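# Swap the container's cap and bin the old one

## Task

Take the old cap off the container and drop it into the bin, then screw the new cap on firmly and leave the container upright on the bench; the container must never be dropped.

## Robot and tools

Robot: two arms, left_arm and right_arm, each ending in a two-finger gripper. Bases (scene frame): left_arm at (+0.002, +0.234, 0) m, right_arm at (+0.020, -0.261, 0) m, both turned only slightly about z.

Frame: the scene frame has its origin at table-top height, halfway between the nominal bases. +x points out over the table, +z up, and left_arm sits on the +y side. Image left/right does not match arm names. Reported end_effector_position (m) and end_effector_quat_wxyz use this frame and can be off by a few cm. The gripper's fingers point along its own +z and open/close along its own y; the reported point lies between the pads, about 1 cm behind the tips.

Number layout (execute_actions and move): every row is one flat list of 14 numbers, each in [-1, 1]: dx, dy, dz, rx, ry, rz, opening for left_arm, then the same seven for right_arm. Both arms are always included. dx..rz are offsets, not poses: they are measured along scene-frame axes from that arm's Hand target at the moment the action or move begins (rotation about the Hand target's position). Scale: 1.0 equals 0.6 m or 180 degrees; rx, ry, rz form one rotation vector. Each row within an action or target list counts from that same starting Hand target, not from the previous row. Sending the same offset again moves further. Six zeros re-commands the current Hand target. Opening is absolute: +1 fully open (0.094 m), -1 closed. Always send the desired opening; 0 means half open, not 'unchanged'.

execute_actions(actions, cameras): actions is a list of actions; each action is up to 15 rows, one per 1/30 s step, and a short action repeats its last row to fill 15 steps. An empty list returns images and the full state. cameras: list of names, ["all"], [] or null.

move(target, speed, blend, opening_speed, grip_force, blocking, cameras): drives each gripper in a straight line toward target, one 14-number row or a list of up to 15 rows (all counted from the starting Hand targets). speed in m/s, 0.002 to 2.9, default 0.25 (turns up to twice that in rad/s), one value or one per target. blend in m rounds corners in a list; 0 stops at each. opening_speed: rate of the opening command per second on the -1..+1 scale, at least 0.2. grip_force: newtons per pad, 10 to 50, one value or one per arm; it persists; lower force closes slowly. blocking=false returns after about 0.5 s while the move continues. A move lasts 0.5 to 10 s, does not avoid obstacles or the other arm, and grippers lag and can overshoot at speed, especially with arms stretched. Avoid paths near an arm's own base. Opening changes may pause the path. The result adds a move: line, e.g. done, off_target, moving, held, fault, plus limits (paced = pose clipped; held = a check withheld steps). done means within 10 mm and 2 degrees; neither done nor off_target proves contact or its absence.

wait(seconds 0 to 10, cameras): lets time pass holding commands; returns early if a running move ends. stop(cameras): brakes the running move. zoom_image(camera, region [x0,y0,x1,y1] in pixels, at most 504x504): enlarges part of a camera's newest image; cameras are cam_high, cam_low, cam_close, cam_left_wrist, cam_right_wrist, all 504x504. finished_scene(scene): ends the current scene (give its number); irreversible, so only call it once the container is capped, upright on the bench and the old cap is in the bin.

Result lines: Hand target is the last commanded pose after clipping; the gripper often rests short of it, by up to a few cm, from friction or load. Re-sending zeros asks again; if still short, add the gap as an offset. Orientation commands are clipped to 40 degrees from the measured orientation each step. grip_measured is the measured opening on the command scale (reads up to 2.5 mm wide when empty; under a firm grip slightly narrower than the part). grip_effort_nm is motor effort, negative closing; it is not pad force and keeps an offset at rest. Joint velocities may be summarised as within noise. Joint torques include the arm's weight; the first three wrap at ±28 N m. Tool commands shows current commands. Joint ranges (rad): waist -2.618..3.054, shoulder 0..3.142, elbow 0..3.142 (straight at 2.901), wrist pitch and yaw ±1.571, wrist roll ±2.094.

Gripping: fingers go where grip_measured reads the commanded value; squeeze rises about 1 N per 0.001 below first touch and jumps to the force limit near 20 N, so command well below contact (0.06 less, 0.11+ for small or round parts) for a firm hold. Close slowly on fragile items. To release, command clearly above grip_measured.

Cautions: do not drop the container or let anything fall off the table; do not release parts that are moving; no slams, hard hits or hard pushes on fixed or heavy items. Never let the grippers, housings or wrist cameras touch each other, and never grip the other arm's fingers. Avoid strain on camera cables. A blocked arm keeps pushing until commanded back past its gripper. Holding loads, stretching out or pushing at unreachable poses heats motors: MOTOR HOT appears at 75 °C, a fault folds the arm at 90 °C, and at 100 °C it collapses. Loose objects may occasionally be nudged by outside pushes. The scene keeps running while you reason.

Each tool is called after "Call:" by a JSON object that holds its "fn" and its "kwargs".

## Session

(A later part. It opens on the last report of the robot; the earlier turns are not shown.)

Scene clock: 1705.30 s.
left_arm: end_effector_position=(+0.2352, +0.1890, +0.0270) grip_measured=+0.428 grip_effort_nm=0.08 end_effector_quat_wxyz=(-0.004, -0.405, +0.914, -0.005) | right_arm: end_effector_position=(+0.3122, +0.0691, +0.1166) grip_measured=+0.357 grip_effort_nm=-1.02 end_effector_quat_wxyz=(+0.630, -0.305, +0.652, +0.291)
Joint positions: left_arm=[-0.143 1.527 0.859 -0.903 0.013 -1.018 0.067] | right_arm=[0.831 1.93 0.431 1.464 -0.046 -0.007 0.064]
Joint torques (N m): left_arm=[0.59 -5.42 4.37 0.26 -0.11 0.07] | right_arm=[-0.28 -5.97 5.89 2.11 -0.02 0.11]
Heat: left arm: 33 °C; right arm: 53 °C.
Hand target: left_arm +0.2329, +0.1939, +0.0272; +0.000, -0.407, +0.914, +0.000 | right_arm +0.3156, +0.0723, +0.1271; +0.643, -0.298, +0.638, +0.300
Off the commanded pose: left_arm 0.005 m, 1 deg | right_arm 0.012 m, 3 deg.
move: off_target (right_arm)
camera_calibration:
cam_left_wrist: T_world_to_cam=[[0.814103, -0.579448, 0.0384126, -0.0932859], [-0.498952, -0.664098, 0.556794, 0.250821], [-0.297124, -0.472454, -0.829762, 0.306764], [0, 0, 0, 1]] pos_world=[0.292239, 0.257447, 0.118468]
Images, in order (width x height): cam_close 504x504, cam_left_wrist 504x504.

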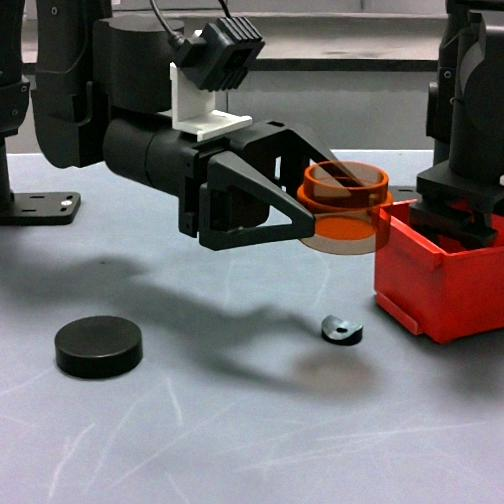

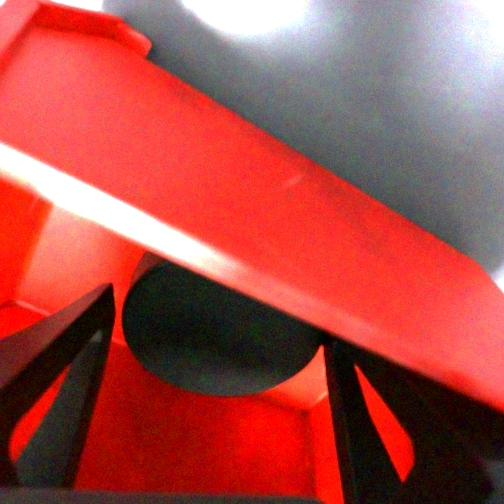

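Call:
{"fn": "move", "kwargs": {"target": [0,0,0.2,0,0,0,0.43, 0,0,0,0,0,0,0.2], "speed": 0.1, "cameras": ["cam_high","cam_close","cam_left_wrist"]}}

Scene clock: 1715.10 s.
left_arm: end_effector_position=(+0.2302, +0.1900, +0.1367) grip_measured=+0.428 grip_effort_nm=0.07 end_effector_quat_wxyz=(-0.016, -0.405, +0.914, +0.003) | right_arm: end_effector_position=(+0.3122, +0.0691, +0.1166) grip_measured=+0.357 grip_effort_nm=-1.02 end_effector_quat_wxyz=(+0.630, -0.305, +0.652, +0.291)
Joint positions: left_arm=[-0.143 1.449 1.235 -1.386 0.013 -1.018 0.067] | right_arm=[0.831 1.93 0.431 1.464 -0.046 -0.007 0.064]
Joint torques (N m): left_arm=[0.59 -5.7 7.39 0.07 -0.12 0.06] | right_arm=[-0.31 -5.98 6.02 2.16 0 0.06]
Heat: left arm: 33 °C; right arm: 54 °C.
Hand target: left_arm +0.2329, +0.1939, +0.1472; +0.000, -0.407, +0.914, +0.000 | right_arm +0.3156, +0.0723, +0.1271; +0.643, -0.298, +0.638, +0.300
Off the commanded pose: left_arm 0.011 m, 2 deg | right_arm 0.012 m, 3 deg.
move: off_target (left_arm, right_arm)
camera_calibration:
cam_left_wrist: T_world_to_cam=[[0.814817, -0.579591, 0.0121365, -0.0894009], [-0.48294, -0.667062, 0.567272, 0.183244], [-0.32069, -0.468084, -0.823441, 0.400411], [0, 0, 0, 1]] pos_world=[0.289749, 0.257845, 0.226851]
Images, in order (width x height): cam_high 504x504, cam_close 504x504, cam_left_wrist 504x504.

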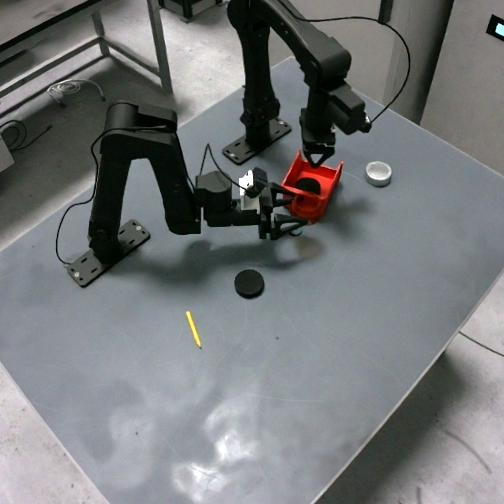

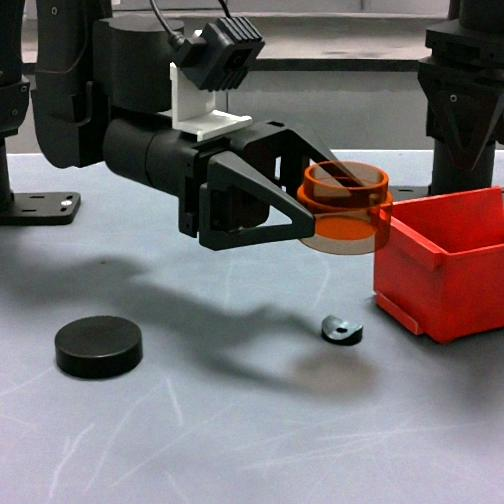

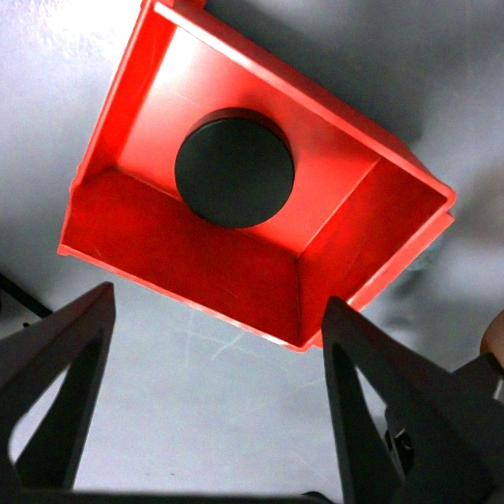

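Call:
{"fn": "move", "kwargs": {"target": [[0,0,0,0,0,0,0.43, 0.2213,-0.3517,0.003,0,0,-0.1806,0.2],[0,0,0,0,0,0,0.43, 0.219,-0.7672,0.003,0,0,-0.3611,0.2],[0.1418,-0.5032,-0.012,0,0,-0.1,1, 0.219,-0.7672,0.003,0,0,-0.3611,0.2]], "speed": [0.2,0.2,0.28], "blend": [0.05,0,0], "cameras": ["cam_high","cam_close","cam_left_wrist","cam_right_wrist"]}}

Scene clock: 1802.10 s.
left_arm: end_effector_position=(+0.3148, -0.1097, +0.1427) grip_measured=+0.998 grip_effort_nm=0.07 end_effector_quat_wxyz=(+0.020, -0.254, +0.966, -0.049) | right_arm: end_effector_position=(+0.4411, -0.3875, +0.1165) grip_measured=+0.357 grip_effort_nm=-1.02 end_effector_quat_wxyz=(+0.688, +0.094, +0.713, -0.094)
Joint positions: left_arm=[-0.789 2.315 2.394 -1.544 0.01 -1.344 0.094] | right_arm=[-0.308 1.93 0.426 1.47 -0.046 -0.007 0.064]
Joint torques (N m): left_arm=[0.27 -9.05 7.42 0.29 -0.09 -0.06] | right_arm=[0.1 -6.74 6.43 2.01 -0.06 0.09]
Motor temperatures (°C): left_arm=[25 29 33 28 26 26 26] | right_arm=[28 34 32 55 26 26 35]
Heat: left arm: 33 °C; right arm: 55 °C.
Hand target: left_arm +0.3180, -0.1080, +0.1400; +0.000, -0.259, +0.966, +0.000 | right_arm +0.4470, -0.3880, +0.1289; +0.704, +0.092, +0.698, -0.093
Off the commanded pose: left_arm 0.005 m, 6 deg | right_arm 0.014 m, 2 deg.
joint sent to its limit (left arm) — joint 4 (wrist pitch), lower limit. The joint targets are off in orientation, not in position.
move: off_target (left_arm, right_arm); target 3's new opening was sent with left_arm's hand 0.004 m and 6 deg from that target
camera_calibration:
cam_left_wrist: T_world_to_cam=[[0.584504, -0.799293, 0.139594, -0.301864], [-0.721355, -0.433128, 0.540414, 0.125361], [-0.371487, -0.416571, -0.829739, 0.314828], [0, 0, 0, 1]] pos_world=[0.383825, -0.055832, 0.235617]
cam_right_wrist: T_world_to_cam=[[-0.273327, -0.957761, 0.089362, -0.269112], [-0.595534, 0.0955329, -0.797629, 0.411755], [0.755402, -0.271232, -0.596491, -0.2402], [0, 0, 0, 1]] pos_world=[0.353106, -0.362231, 0.2092]
Images, in order (width x height): cam_high 504x504, cam_close 504x504, cam_left_wrist 504x504, cam_right_wrist 504x504.

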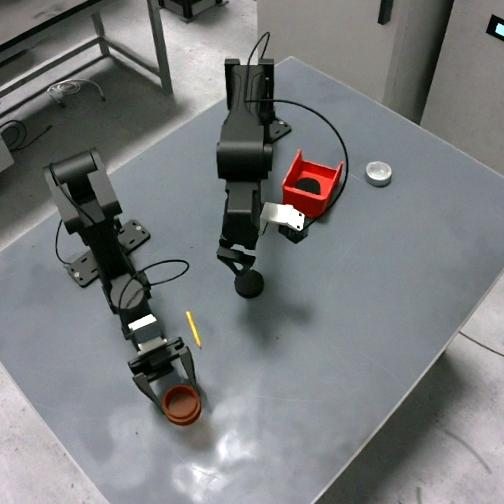

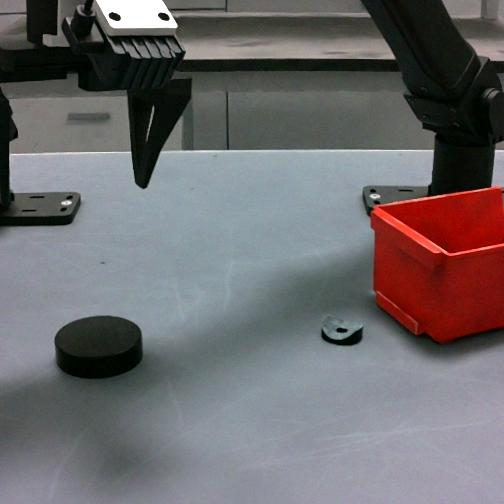

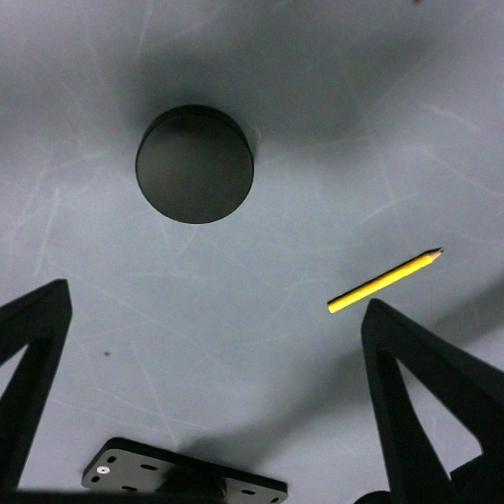

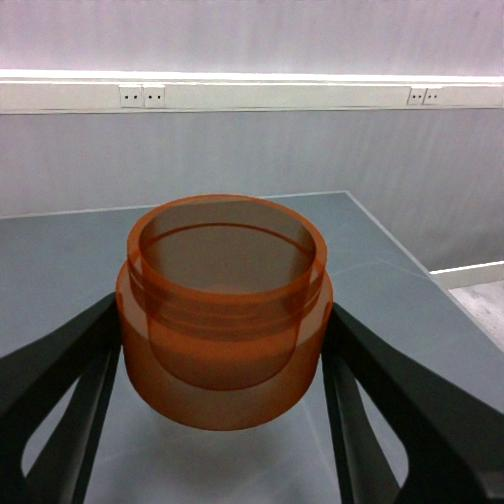

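Call:
{"fn": "move", "kwargs": {"target": [-0.0083,0,-0.15,0,0,0,1, 0,0,0,0,0,0,0.2], "speed": 0.2, "cameras": ["cam_close","cam_left_wrist"]}}

Scene clock: 1818.30 s.
left_arm: end_effector_position=(+0.3127, -0.1074, +0.0587) grip_measured=+0.998 grip_effort_nm=0.07 end_effector_quat_wxyz=(-0.002, -0.257, +0.966, -0.008) | right_arm: end_effector_position=(+0.4411, -0.3875, +0.1165) grip_measured=+0.357 grip_effort_nm=-1.02 end_effector_quat_wxyz=(+0.688, +0.094, +0.713, -0.094)
Joint positions: left_arm=[-0.789 2.356 2.131 -1.334 0.01 -1.35 0.094] | right_arm=[-0.308 1.93 0.426 1.47 -0.046 -0.007 0.064]
Joint torques (N m): left_arm=[-0.38 -9.44 5.49 0.38 -0.09 -0.07] | right_arm=[-0.06 -6.69 6.41 2 -0.03 0.07]
Motor temperatures (°C): left_arm=[25 30 34 28 26 26 26] | right_arm=[28 34 32 55 26 26 35]
Heat: left arm: 34 °C; right arm: 55 °C.
Hand target: left_arm +0.3131, -0.1081, +0.0501; +0.000, -0.259, +0.966, +0.000 | right_arm +0.4470, -0.3880, +0.1289; +0.704, +0.092, +0.698, -0.093
Off the commanded pose: left_arm 0.009 m, 1 deg | right_arm 0.014 m, 2 deg.
move: off_target (right_arm)
camera_calibration:
cam_left_wrist: T_world_to_cam=[[0.595292, -0.802151, 0.0467016, -0.285386], [-0.683781, -0.475209, 0.553732, 0.153239], [-0.421984, -0.361566, -0.831384, 0.267024], [0, 0, 0, 1]] pos_world=[0.38735, -0.0595555, 0.150474]
Images, in order (width x height): cam_close 504x504, cam_left_wrist 504x504.

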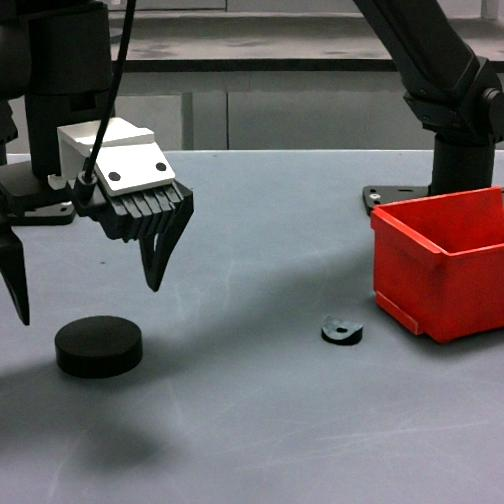

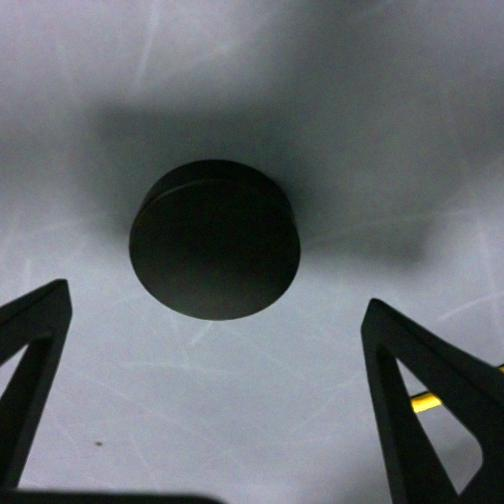

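Call:
{"fn": "move", "kwargs": {"target": [-0.0028,0.0005,-0.0568,0,0,0,1, 0,0,0,0,0,0,0.2], "speed": 0.1, "cameras": ["cam_close","cam_left_wrist"]}}

Scene clock: 1839.57 s.
left_arm: end_effector_position=(+0.3136, -0.1084, +0.0284) grip_measured=+0.998 grip_effort_nm=0.07 end_effector_quat_wxyz=(+0.001, -0.258, +0.966, -0.013) | right_arm: end_effector_position=(+0.4411, -0.3875, +0.1165) grip_measured=+0.357 grip_effort_nm=-1.02 end_effector_quat_wxyz=(+0.688, +0.094, +0.713, -0.094)
Joint positions: left_arm=[-0.789 2.356 2.01 -1.203 0.01 -1.353 0.094] | right_arm=[-0.308 1.93 0.426 1.47 -0.046 -0.007 0.064]
Joint torques (N m): left_arm=[-0.55 -9.26 5.05 0.41 -0.09 -0.07] | right_arm=[-0.01 -6.54 6.38 2 -0.04 0.08]
Motor temperatures (°C): left_arm=[25 29 34 28 26 26 26] | right_arm=[28 34 32 55 26 26 35]
Heat: left arm: 34 °C; right arm: 55 °C.
Hand target: left_arm +0.3113, -0.1077, +0.0159; +0.000, -0.259, +0.966, +0.000 | right_arm +0.4470, -0.3880, +0.1289; +0.704, +0.092, +0.698, -0.093
Off the commanded pose: left_arm 0.013 m, 1 deg | right_arm 0.014 m, 2 deg.
move: off_target (left_arm, right_arm)
camera_calibration:
cam_left_wrist: T_world_to_cam=[[0.596754, -0.800378, 0.0572635, -0.285768], [-0.686639, -0.472417, 0.552584, 0.171384], [-0.415224, -0.369076, -0.831488, 0.238992], [0, 0, 0, 1]] pos_world=[0.387447, -0.059551, 0.120379]
Images, in order (width x height): cam_close 504x504, cam_left_wrist 504x504.

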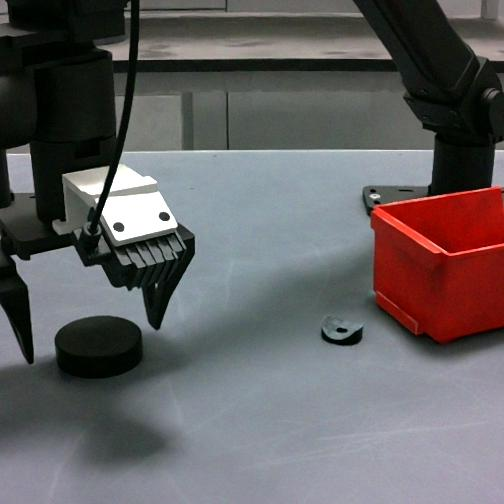

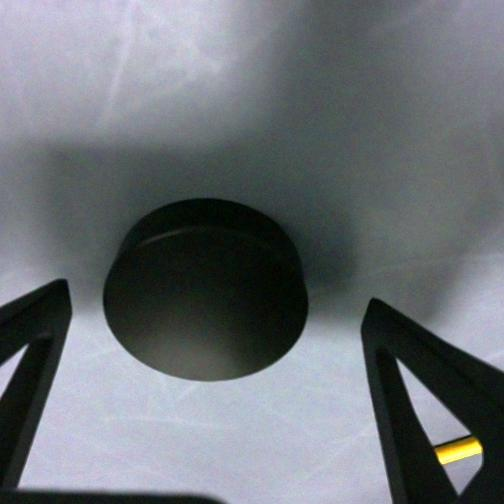

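Call:
{"fn": "move", "kwargs": {"target": [-0.003,0.0037,-0.009,0,0,0,1, 0,0,0,0,0,0,0.2], "speed": 0.1, "cameras": ["cam_left_wrist"]}}

Scene clock: 1860.13 s.
left_arm: end_effector_position=(+0.3117, -0.1063, +0.0195) grip_measured=+0.998 grip_effort_nm=0.07 end_effector_quat_wxyz=(-0.001, -0.258, +0.966, -0.009) | right_arm: end_effector_position=(+0.4411, -0.3875, +0.1165) grip_measured=+0.357 grip_effort_nm=-1.02 end_effector_quat_wxyz=(+0.688, +0.094, +0.713, -0.094)
Joint positions: left_arm=[-0.789 2.356 1.975 -1.174 0.01 -1.353 0.094] | right_arm=[-0.308 1.93 0.426 1.47 -0.046 -0.007 0.064]
Joint torques (N m): left_arm=[-0.53 -9.84 4.88 0.36 -0.09 -0.07] | right_arm=[-0.01 -6.67 6.49 2 -0.03 0.09]
Motor temperatures (°C): left_arm=[25 29 33 28 26 26 26] | right_arm=[28 34 32 55 26 26 36]
Heat: left arm: 33 °C; right arm: 55 °C.
Hand target: left_arm +0.3095, -0.1055, +0.0105; +0.000, -0.259, +0.966, +0.000 | right_arm +0.4470, -0.3880, +0.1289; +0.704, +0.092, +0.698, -0.093
Off the commanded pose: left_arm 0.009 m, 1 deg | right_arm 0.014 m, 2 deg.
move: off_target (right_arm)
camera_calibration:
cam_left_wrist: T_world_to_cam=[[0.597394, -0.80036, 0.0504445, -0.282565], [-0.683867, -0.475569, 0.553317, 0.174752], [-0.418863, -0.365045, -0.831442, 0.233107], [0, 0, 0, 1]] pos_world=[0.385949, -0.0579526, 0.111375]
Images, in order (width x height): cam_left_wrist 504x504.

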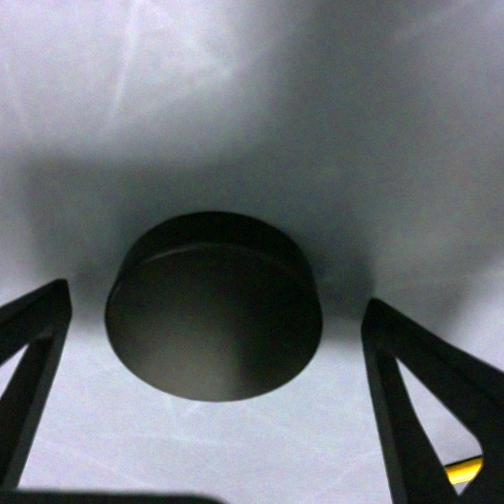

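Call:
{"fn": "move", "kwargs": {"target": [0,0,0,0,0,0,0.2, 0,0,0,0,0,0,0.2], "opening_speed": 0.5, "cameras": ["cam_left_wrist","cam_right_wrist"]}}

Scene clock: 1877.57 s.
left_arm: end_effector_position=(+0.3117, -0.1064, +0.0195) grip_measured=+0.325 grip_effort_nm=-1.05 end_effector_quat_wxyz=(-0.001, -0.258, +0.966, -0.010) | right_arm: end_effector_position=(+0.4411, -0.3875, +0.1165) grip_measured=+0.357 grip_effort_nm=-1.02 end_effector_quat_wxyz=(+0.688, +0.094, +0.713, -0.094)
Joint positions: left_arm=[-0.789 2.356 1.975 -1.174 0.01 -1.353 0.062] | right_arm=[-0.308 1.93 0.426 1.47 -0.046 -0.007 0.064]
Joint torques (N m): left_arm=[-0.51 -9.84 4.9 0.37 -0.09 -0.06] | right_arm=[0.01 -6.61 6.41 1.98 -0.02 0.09]
Motor temperatures (°C): left_arm=[25 30 33 28 26 26 25] | right_arm=[28 35 32 55 26 26 36]
Heat: left arm: 33 °C; right arm: 55 °C.
Hand target: left_arm +0.3095, -0.1054, +0.0105; +0.000, -0.259, +0.966, +0.000 | right_arm +0.4470, -0.3880, +0.1289; +0.704, +0.092, +0.698, -0.093
Off the commanded pose: left_arm 0.009 m, 1 deg | right_arm 0.014 m, 2 deg.
move: off_target (right_arm)
camera_calibration:
cam_left_wrist: T_world_to_cam=[[0.59732, -0.80039, 0.0508353, -0.282582], [-0.684052, -0.475359, 0.553269, 0.17484], [-0.418666, -0.365253, -0.83145, 0.23302], [0, 0, 0, 1]] pos_world=[0.385949, -0.0579526, 0.111376]
cam_right_wrist: T_world_to_cam=[[-0.273327, -0.957761, 0.089362, -0.269112], [-0.595534, 0.0955329, -0.797629, 0.411755], [0.755402, -0.271232, -0.596491, -0.2402], [0, 0, 0, 1]] pos_world=[0.353106, -0.362231, 0.2092]
Images, in order (width x height): cam_left_wrist 504x504, cam_right_wrist 504x504.

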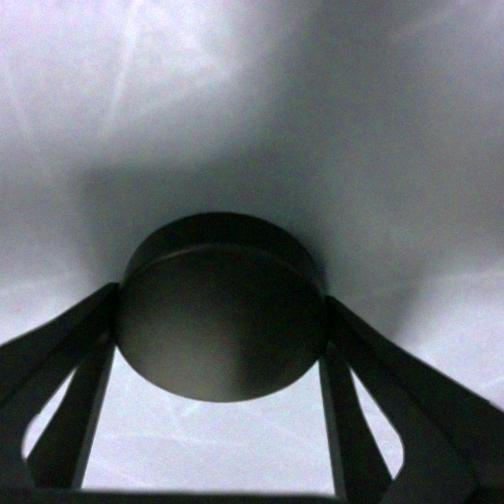

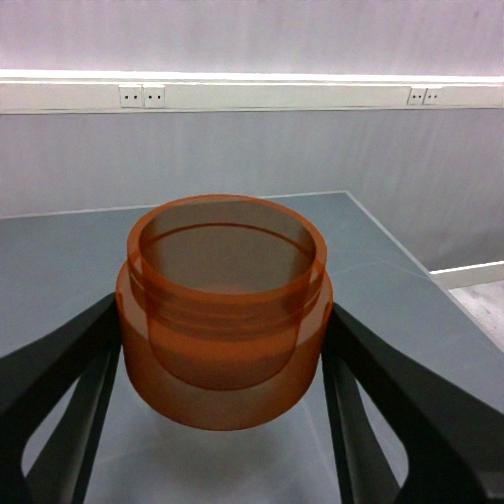

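Call:
{"fn": "move", "kwargs": {"target": [[0,0,0.1325,0,0,0,0.2, 0,0,0,0,0,0,0.2],[0.034,0.176,0.216,0,0,0.15,0.2, 0,0,0,0,0,0,0.2],[-0.0158,0.459,0.2658,0,0,0.3056,0.2, 0,0,0,0,0,0,0.2],[-0.0158,0.459,0.2658,0,0,0.3056,0.2, 0.0023,0.4155,-0.003,0.002,-0.007,0.1806,0.2],[-0.0158,0.459,0.2658,0,0,0.3056,0.2, -0.219,0.7672,-0.005,0.0044,-0.014,0.3611,0.2]], "speed": [0.15,0.25,0.25,0.22,0.2], "blend": [0.03,0.04,0,0.05,0], "cameras": ["cam_high","cam_close","cam_left_wrist","cam_right_wrist"]}}

Scene clock: 1945.00 s.
left_arm: end_effector_position=(+0.3075, +0.1663, +0.1654) grip_measured=+0.324 grip_effort_nm=-1.06 end_effector_quat_wxyz=(+0.003, +0.674, -0.739, +0.004) | right_arm: end_effector_position=(+0.3114, +0.0679, +0.1096) grip_measured=+0.357 grip_effort_nm=-1.02 end_effector_quat_wxyz=(+0.630, -0.303, +0.652, +0.294)
Joint positions: left_arm=[-0.175 1.733 1.64 -1.474 0.009 -1.695 0.062] | right_arm=[0.83 1.972 0.424 1.514 -0.048 0 0.064]
Joint torques (N m): left_arm=[0.03 -8.32 4.77 0.11 -0.08 -0.02] | right_arm=[-0.02 -5.86 6.2 2.35 0.02 0.02]
Motor temperatures (°C): left_arm=[25 30 33 28 26 26 27] | right_arm=[28 35 32 55 26 26 36]
Heat: left arm: 33 °C; right arm: 55 °C.
Hand target: left_arm +0.3000, +0.1699, +0.1699; +0.000, -0.676, +0.737, +0.000 | right_arm +0.3157, +0.0723, +0.1259; +0.657, -0.291, +0.624, +0.306
Off the commanded pose: left_arm 0.009 m, 1 deg | right_arm 0.017 m, 5 deg.
joint sent to its limit (right arm) — joint 4 (wrist pitch), upper limit. The joint targets still meet the commanded pose.
move: off_target (right_arm)
camera_calibration:
cam_left_wrist: T_world_to_cam=[[0.999049, 0.0263164, 0.0347756, -0.327577], [0.00263021, -0.832317, 0.554294, 0.0689286], [0.0435314, -0.553675, -0.831594, 0.341372], [0, 0, 0, 1]] pos_world=[0.312223, 0.255, 0.257068]
cam_right_wrist: T_world_to_cam=[[0.75625, -0.649061, 0.0824942, -0.208616], [-0.339275, -0.496828, -0.798783, 0.246082], [0.559445, 0.576091, -0.595937, -0.0194449], [0, 0, 0, 1]] pos_world=[0.252134, -0.0019421, 0.202188]
Images, in order (width x height): cam_high 504x504, cam_close 504x504, cam_left_wrist 504x504, cam_right_wrist 504x504.

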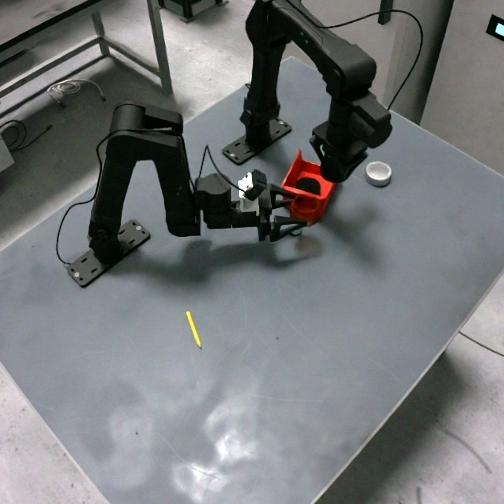

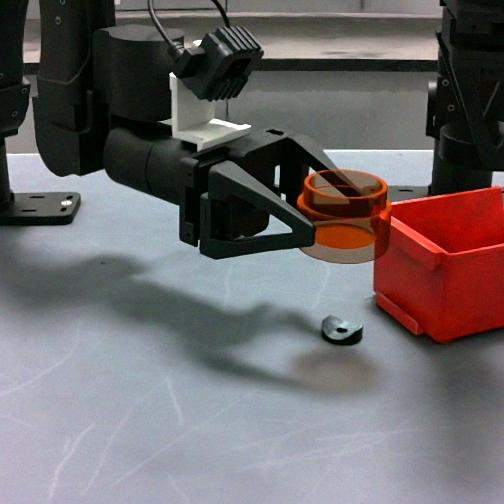

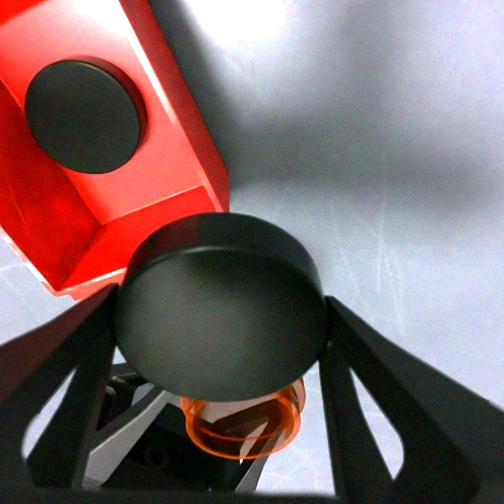

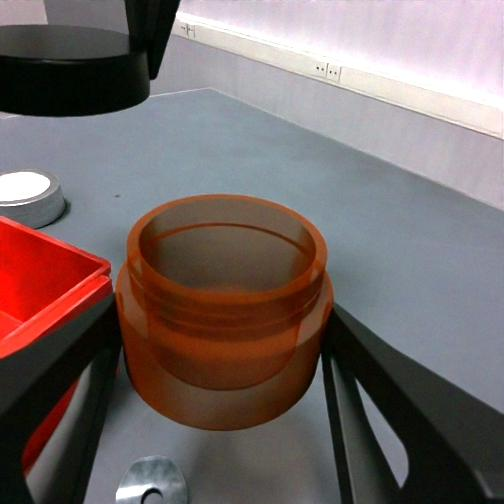

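Call:
{"fn": "move", "kwargs": {"target": [0,0,0,0,0,0,0.2, 0,0,0.02,0,0,0,0.2], "speed": 0.1, "cameras": ["cam_right_wrist"]}}

Scene clock: 1957.23 s.
left_arm: end_effector_position=(+0.3075, +0.1663, +0.1654) grip_measured=+0.324 grip_effort_nm=-1.06 end_effector_quat_wxyz=(+0.003, +0.674, -0.739, +0.004) | right_arm: end_effector_position=(+0.3114, +0.0679, +0.1095) grip_measured=+0.357 grip_effort_nm=-1.03 end_effector_quat_wxyz=(+0.630, -0.303, +0.652, +0.294)
Joint positions: left_arm=[-0.175 1.733 1.64 -1.474 0.009 -1.695 0.062] | right_arm=[0.83 1.972 0.424 1.514 -0.048 0 0.064]
Joint torques (N m): left_arm=[0.03 -8.32 4.77 0.11 -0.08 -0.02] | right_arm=[-0.16 -9.29 6.08 2.11 -0.02 0.03]
Motor temperatures (°C): left_arm=[25 30 33 28 26 26 27] | right_arm=[28 34 32 56 26 26 36]
Heat: left arm: 33 °C; right arm: 56 °C.
Hand target: left_arm +0.3000, +0.1699, +0.1699; +0.000, -0.676, +0.737, +0.000 | right_arm +0.3157, +0.0723, +0.1379; +0.657, -0.291, +0.624, +0.306
Off the commanded pose: left_arm 0.009 m, 1 deg | right_arm 0.029 m, 5 deg.
move: off_target (right_arm)
camera_calibration:
cam_right_wrist: T_world_to_cam=[[0.756314, -0.648994, 0.0824337, -0.208612], [-0.33947, -0.497039, -0.798569, 0.246009], [0.559239, 0.575986, -0.596231, -0.0193935], [0, 0, 0, 1]] pos_world=[0.252134, -0.00194167, 0.202089]
Images, in order (width x height): cam_right_wrist 504x504.

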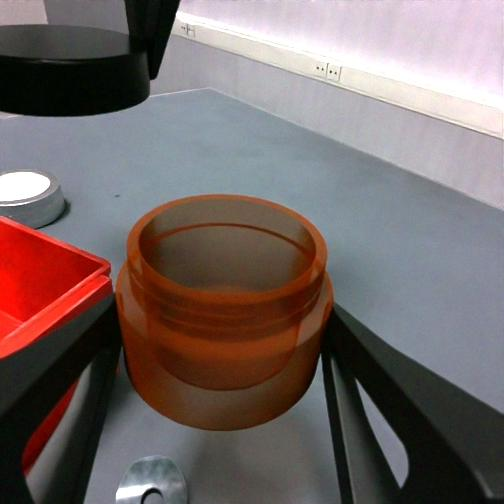

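Call:
{"fn": "move", "kwargs": {"target": [0,0,0,0,0,0,0.2, 0,0,0.013,0,0,0,0.2], "speed": 0.1, "cameras": []}}

Scene clock: 1967.17 s.
left_arm: end_effector_position=(+0.3075, +0.1663, +0.1654) grip_measured=+0.324 grip_effort_nm=-1.06 end_effector_quat_wxyz=(+0.003, +0.674, -0.739, +0.004) | right_arm: end_effector_position=(+0.3113, +0.0679, +0.1198) grip_measured=+0.357 grip_effort_nm=-1.02 end_effector_quat_wxyz=(+0.633, -0.302, +0.648, +0.296)
Joint positions: left_arm=[-0.175 1.733 1.64 -1.474 0.009 -1.695 0.062] | right_arm=[0.83 1.927 0.424 1.48 -0.048 0 0.064]
Joint torques (N m): left_arm=[0.05 -8.32 4.77 0.11 -0.07 -0.03] | right_arm=[-0.2 -9.06 6.76 2.01 0.01 0.02]
Motor temperatures (°C): left_arm=[25 30 33 28 26 26 27] | right_arm=[28 34 32 56 26 26 36]
Heat: left arm: 33 °C; right arm: 56 °C.
Hand target: left_arm +0.3000, +0.1699, +0.1699; +0.000, -0.676, +0.737, +0.000 | right_arm +0.3157, +0.0723, +0.1457; +0.657, -0.291, +0.624, +0.306
Off the commanded pose: left_arm 0.009 m, 1 deg | right_arm 0.027 m, 4 deg.
move: off_target (right_arm)
No camera images: "cameras" was empty.

Call:
{"fn": "move", "kwargs": {"target": [[0,0,0.0133,0,0,0,0.2, 0,0,0,0,0,0,0.2],[0.02,-0.1682,0.0133,0,0,0,0.2, 0,0,0,0,0,0,0.2]], "speed": 0.1, "cameras": ["cam_close","cam_left_wrist","cam_right_wrist"]}}

Scene clock: 1991.77 s.
left_arm: end_effector_position=(+0.3111, +0.0683, +0.1771) grip_measured=+0.324 grip_effort_nm=-1.06 end_effector_quat_wxyz=(+0.000, +0.673, -0.740, +0.012) | right_arm: end_effector_position=(+0.3113, +0.0679, +0.1198) grip_measured=+0.357 grip_effort_nm=-1.02 end_effector_quat_wxyz=(+0.633, -0.302, +0.648, +0.296)
Joint positions: left_arm=[-0.449 1.877 1.866 -1.537 0.009 -1.967 0.062] | right_arm=[0.83 1.927 0.424 1.48 -0.048 0 0.064]
Joint torques (N m): left_arm=[-0.16 -6.24 7.58 0.07 -0.08 -0.09] | right_arm=[-0.17 -8.96 6.76 2.02 0.03 0.03]
Motor temperatures (°C): left_arm=[25 30 33 28 26 26 27] | right_arm=[28 34 32 56 26 26 36]
Heat: left arm: 33 °C; right arm: 56 °C.
Hand target: left_arm +0.3120, +0.0690, +0.1779; +0.000, -0.676, +0.737, +0.000 | right_arm +0.3157, +0.0723, +0.1457; +0.657, -0.291, +0.624, +0.306
Off the commanded pose: left_arm 0.001 m, 1 deg | right_arm 0.027 m, 4 deg.
joint sent to its limit (left arm) — joint 4 (wrist pitch), lower limit. The joint targets still meet the commanded pose.
move: off_target (right_arm)
camera_calibration:
cam_left_wrist: T_world_to_cam=[[0.998503, 0.0247365, 0.0487773, -0.331222], [-0.0069438, -0.827312, 0.5617, -0.0177811], [0.0542485, -0.561198, -0.825902, 0.292802], [0, 0, 0, 1]] pos_world=[0.314719, 0.157803, 0.26797]
cam_right_wrist: T_world_to_cam=[[0.755613, -0.64976, 0.0828291, -0.209217], [-0.333531, -0.490497, -0.80509, 0.252792], [0.563743, 0.58071, -0.587341, -0.0159952], [0, 0, 0, 1]] pos_world=[0.251418, -0.00265833, 0.211455]
Images, in order (width x height): cam_close 504x504, cam_left_wrist 504x504, cam_right_wrist 504x504.

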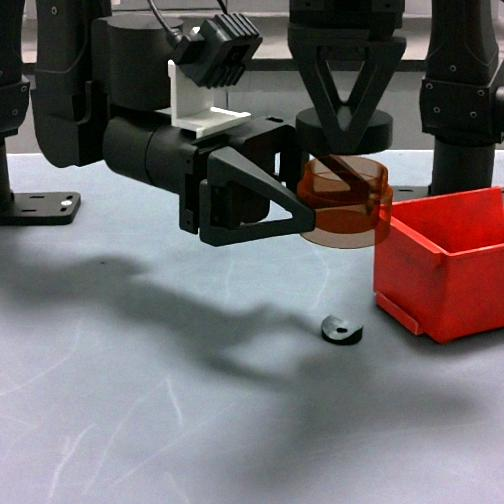

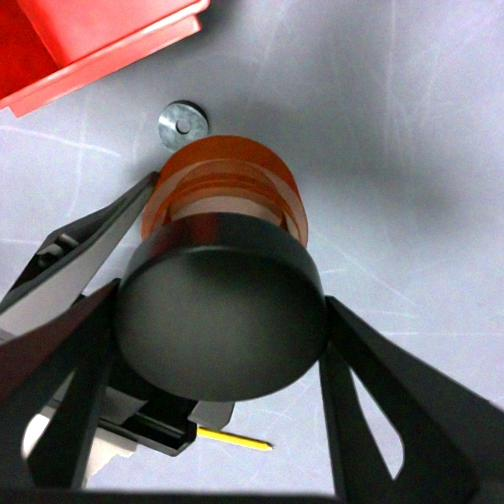

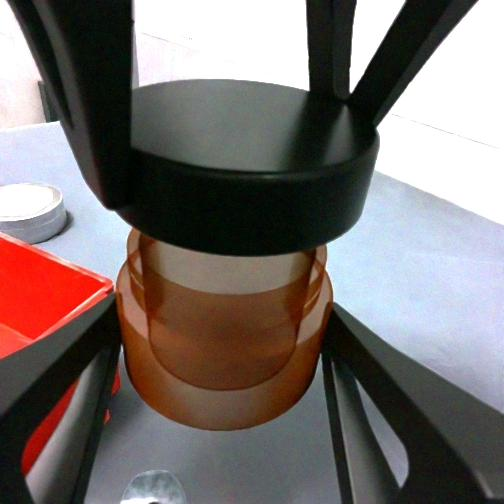

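Call:
{"fn": "zoom_image", "kwargs": {"camera": "cam_right_wrist", "region": [90, 60, 400, 370]}}

Call:
{"fn": "zoom_image", "kwargs": {"camera": "cam_left_wrist", "region": [90, 110, 350, 370]}}

Call:
{"fn": "zoom_image", "kwargs": {"camera": "cam_close", "region": [270, 80, 430, 260]}}

Scaled by 1.626 from the camera's 504x504 image, which has a finer 720x720 frame.

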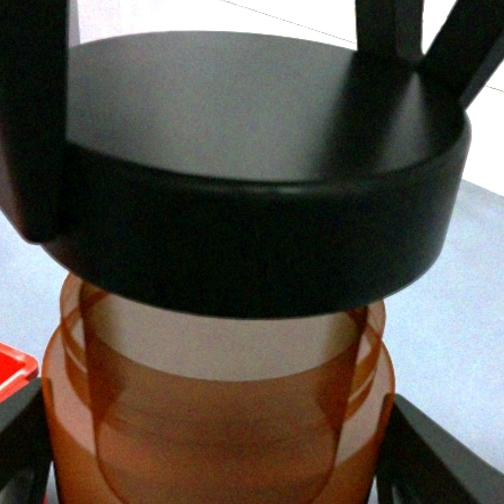

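Scaled by 1.938 from the camera's 504x504 image, which has a finer 720x720 frame.

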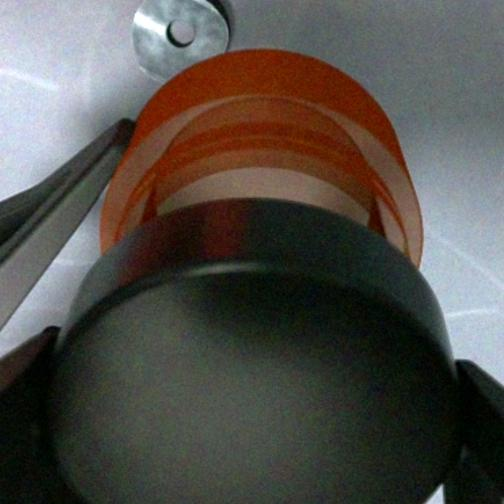

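Scaled by 2.800 from the camera's 504x504 image, which has a finer 720x720 frame.

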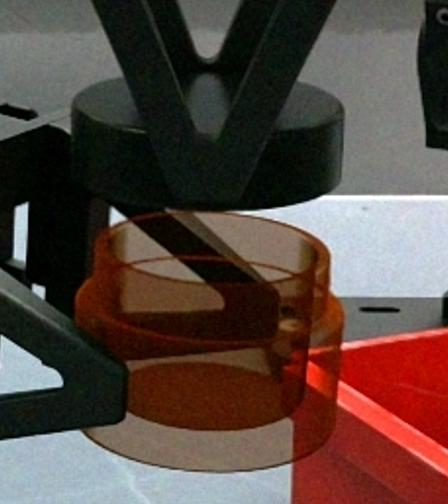

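Call:
{"fn": "move", "kwargs": {"target": [0.0025,0.0017,-0.0298,-0.003,0.008,0,0.2, 0,0,0,0,0,0,0.2], "speed": 0.06, "cameras": ["cam_close","cam_left_wrist","cam_right_wrist"]}}

Scene clock: 2065.27 s.
left_arm: end_effector_position=(+0.3126, +0.0675, +0.1684) grip_measured=+0.324 grip_effort_nm=-1.06 end_effector_quat_wxyz=(+0.009, +0.675, -0.737, +0.007) | right_arm: end_effector_position=(+0.3113, +0.0679, +0.1198) grip_measured=+0.357 grip_effort_nm=-1.02 end_effector_quat_wxyz=(+0.633, -0.302, +0.648, +0.296)
Joint positions: left_arm=[-0.443 1.893 1.852 -1.523 0.021 -1.967 0.062] | right_arm=[0.83 1.927 0.424 1.48 -0.048 0 0.064]
Joint torques (N m): left_arm=[0.53 -6.34 4.85 0.3 -0.02 0.1] | right_arm=[-0.05 -9.06 6.63 1.98 0 0.05]
Motor temperatures (°C): left_arm=[25 30 36 27 26 26 28] | right_arm=[28 35 32 57 26 26 36]
Heat: left arm: 36 °C; right arm: 57 °C.
Hand target: left_arm +0.3135, +0.0701, +0.1600; -0.012, -0.676, +0.737, +0.005 | right_arm +0.3157, +0.0723, +0.1457; +0.657, -0.291, +0.624, +0.306
Off the commanded pose: left_arm 0.009 m, 1 deg | right_arm 0.027 m, 4 deg.
move: off_target (right_arm)
camera_calibration:
cam_left_wrist: T_world_to_cam=[[0.999085, 0.0311859, 0.029254, -0.329617], [0.00921138, -0.825065, 0.564963, -0.0193556], [0.0417553, -0.564177, -0.824597, 0.289089], [0, 0, 0, 1]] pos_world=[0.317423, 0.157407, 0.25896]
cam_right_wrist: T_world_to_cam=[[0.755613, -0.64976, 0.0828291, -0.209217], [-0.333531, -0.490497, -0.80509, 0.252792], [0.563743, 0.58071, -0.587341, -0.0159952], [0, 0, 0, 1]] pos_world=[0.251418, -0.00265833, 0.211455]
Images, in order (width x height): cam_close 504x504, cam_left_wrist 504x504, cam_right_wrist 504x504.

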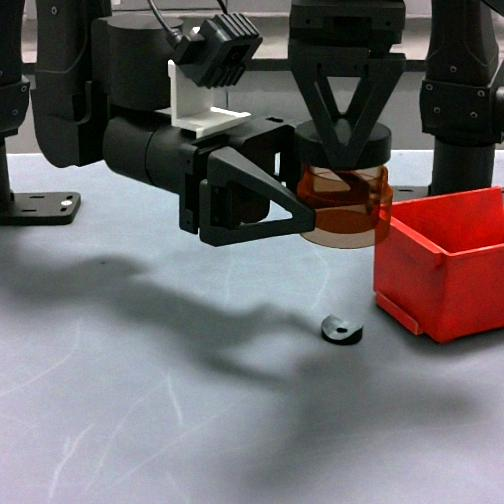

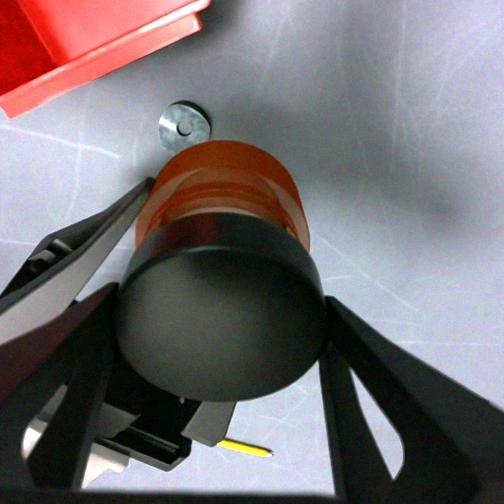

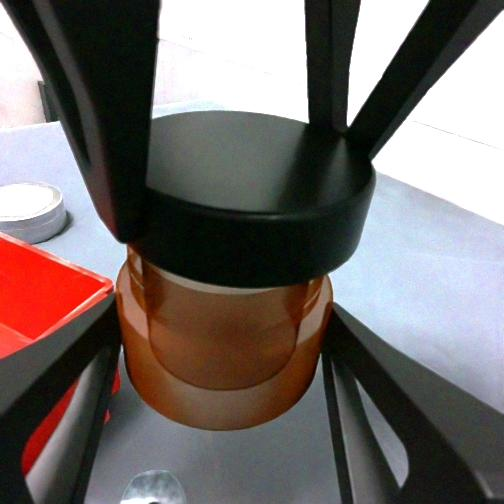

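Call:
{"fn": "zoom_image", "kwargs": {"camera": "cam_close", "region": [270, 80, 430, 260]}}

Call:
{"fn": "zoom_image", "kwargs": {"camera": "cam_left_wrist", "region": [90, 110, 350, 370]}}

Scaled by 2.800 from the camera's 504x504 image, which has a finer 720x720 frame.

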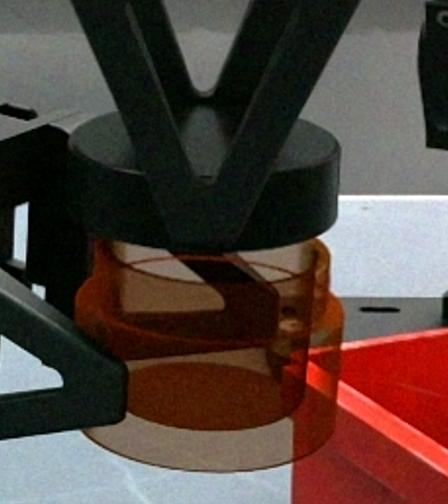

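Scaled by 1.938 from the camera's 504x504 image, which has a finer 720x720 frame.

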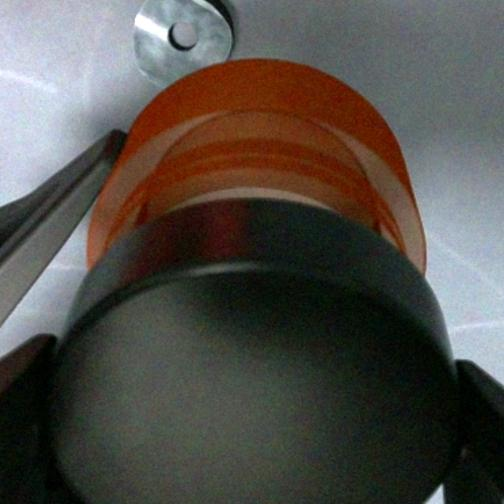

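Call:
{"fn": "move", "kwargs": {"target": [0,0.005,-0.0117,0.003,0.005,0,0.2, 0,0,0,0,0,0,0.2], "speed": 0.05, "cameras": ["cam_close","cam_left_wrist","cam_right_wrist"]}}

Call:
{"fn": "zoom_image", "kwargs": {"camera": "cam_close", "region": [270, 80, 430, 260]}}

Scene clock: 2108.07 s.
left_arm: end_effector_position=(+0.3127, +0.0701, +0.1620) grip_measured=+0.324 grip_effort_nm=-1.06 end_effector_quat_wxyz=(+0.012, +0.676, -0.737, -0.001) | right_arm: end_effector_position=(+0.3113, +0.0679, +0.1198) grip_measured=+0.357 grip_effort_nm=-1.02 end_effector_quat_wxyz=(+0.633, -0.302, +0.648, +0.296)
Joint positions: left_arm=[-0.436 1.901 1.836 -1.516 0.022 -1.961 0.062] | right_arm=[0.83 1.927 0.424 1.48 -0.048 0 0.064]
Joint torques (N m): left_arm=[0.51 -6.42 4.82 0.31 -0.01 0.09] | right_arm=[-0.05 -9.09 6.75 2.02 -0.01 0.02]
Motor temperatures (°C): left_arm=[25 30 33 28 26 26 28] | right_arm=[28 35 32 57 26 26 36]
Heat: left arm: 33 °C; right arm: 57 °C.
Hand target: left_arm +0.3135, +0.0731, +0.1531; +0.015, +0.676, -0.737, -0.014 | right_arm +0.3157, +0.0723, +0.1457; +0.657, -0.291, +0.624, +0.306
Off the commanded pose: left_arm 0.010 m, 2 deg | right_arm 0.027 m, 4 deg.
move: off_target (right_arm)
camera_calibration:
cam_left_wrist: T_world_to_cam=[[0.999382, 0.0318344, 0.0149067, -0.327474], [0.0180748, -0.829093, 0.558819, -0.0150973], [0.0301487, -0.558204, -0.829156, 0.289136], [0, 0, 0, 1]] pos_world=[0.318828, 0.159305, 0.253057]
cam_right_wrist: T_world_to_cam=[[0.755613, -0.64976, 0.0828291, -0.209217], [-0.333531, -0.490497, -0.80509, 0.252792], [0.563743, 0.58071, -0.587341, -0.0159952], [0, 0, 0, 1]] pos_world=[0.251418, -0.00265833, 0.211455]
Images, in order (width x height): cam_close 504x504, cam_left_wrist 504x504, cam_right_wrist 504x504.

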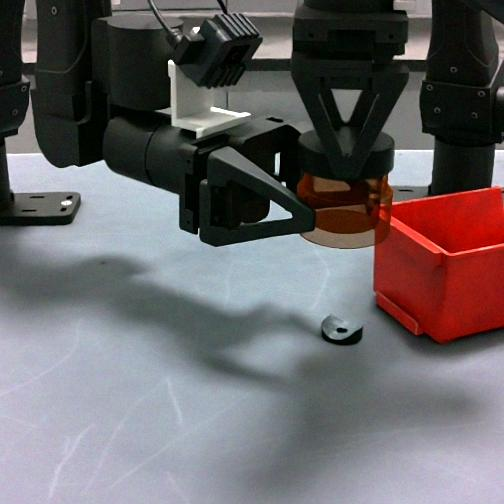

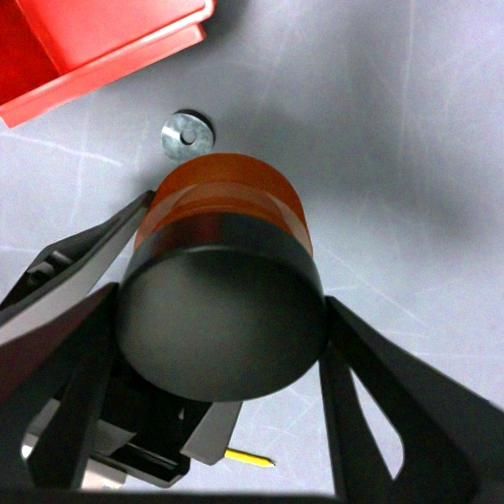

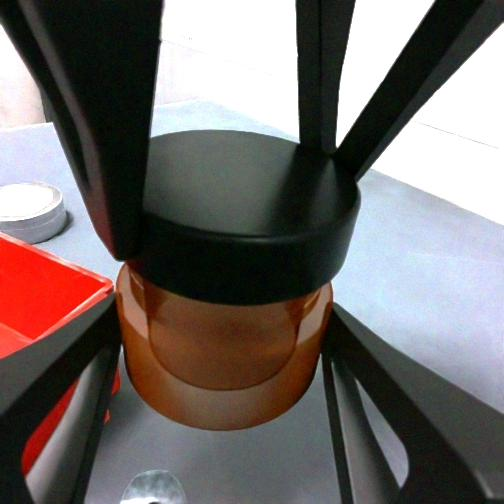

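Scaled by 2.800 from the camera's 504x504 image, which has a finer 720x720 frame.

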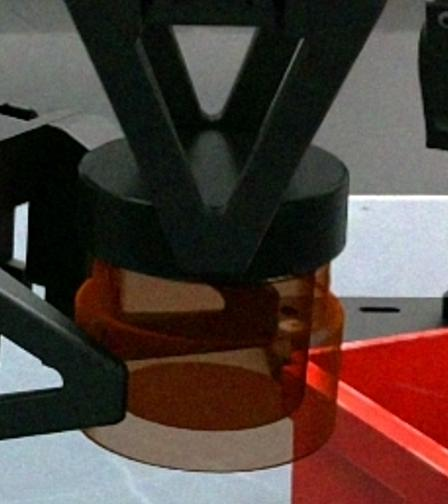

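Call:
{"fn": "move", "kwargs": {"target": [0,0,-0.0133,0,0,0,0.2, 0,0,0,0,0,0,0.2], "speed": 0.05, "cameras": ["cam_close","cam_right_wrist"]}}

Call:
{"fn": "zoom_image", "kwargs": {"camera": "cam_close", "region": [270, 80, 430, 260]}}

Scene clock: 2122.90 s.
left_arm: end_effector_position=(+0.3126, +0.0702, +0.1526) grip_measured=+0.324 grip_effort_nm=-1.06 end_effector_quat_wxyz=(+0.013, +0.676, -0.737, -0.004) | right_arm: end_effector_position=(+0.3113, +0.0679, +0.1197) grip_measured=+0.357 grip_effort_nm=-1.02 end_effector_quat_wxyz=(+0.633, -0.302, +0.649, +0.296)
Joint positions: left_arm=[-0.436 1.901 1.799 -1.484 0.022 -1.96 0.062] | right_arm=[0.83 1.927 0.424 1.48 -0.048 0 0.064]
Joint torques (N m): left_arm=[0.51 -6.68 4.82 0.26 -0.03 0.11] | right_arm=[-0.16 -9.09 6.61 2.03 0.01 0.05]
Motor temperatures (°C): left_arm=[25 29 33 28 26 26 28] | right_arm=[28 35 32 57 26 26 36]
Heat: left arm: 33 °C; right arm: 57 °C.
Hand target: left_arm +0.3135, +0.0731, +0.1451; +0.015, +0.676, -0.737, -0.014 | right_arm +0.3157, +0.0723, +0.1457; +0.657, -0.291, +0.624, +0.306
Off the commanded pose: left_arm 0.008 m, 1 deg | right_arm 0.027 m, 4 deg.
move: off_target (right_arm)
camera_calibration:
cam_right_wrist: T_world_to_cam=[[0.755696, -0.649665, 0.0828177, -0.209236], [-0.333684, -0.490747, -0.804874, 0.252786], [0.563541, 0.580605, -0.587639, -0.015882], [0, 0, 0, 1]] pos_world=[0.251419, -0.00265787, 0.211456]
Images, in order (width x height): cam_close 504x504, cam_right_wrist 504x504.

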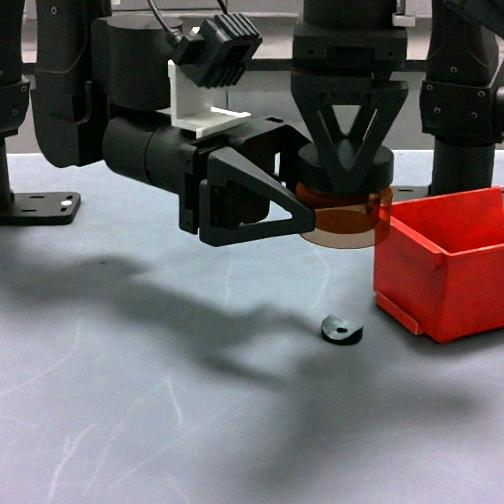

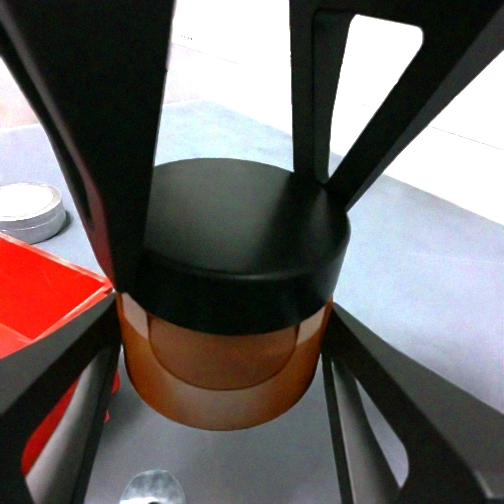

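Scaled by 2.800 from the camera's 504x504 image, which has a finer 720x720 frame.

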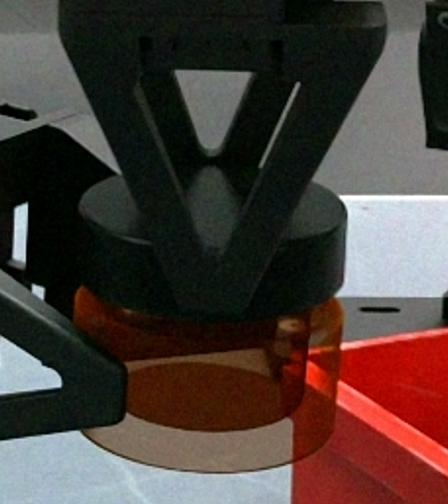

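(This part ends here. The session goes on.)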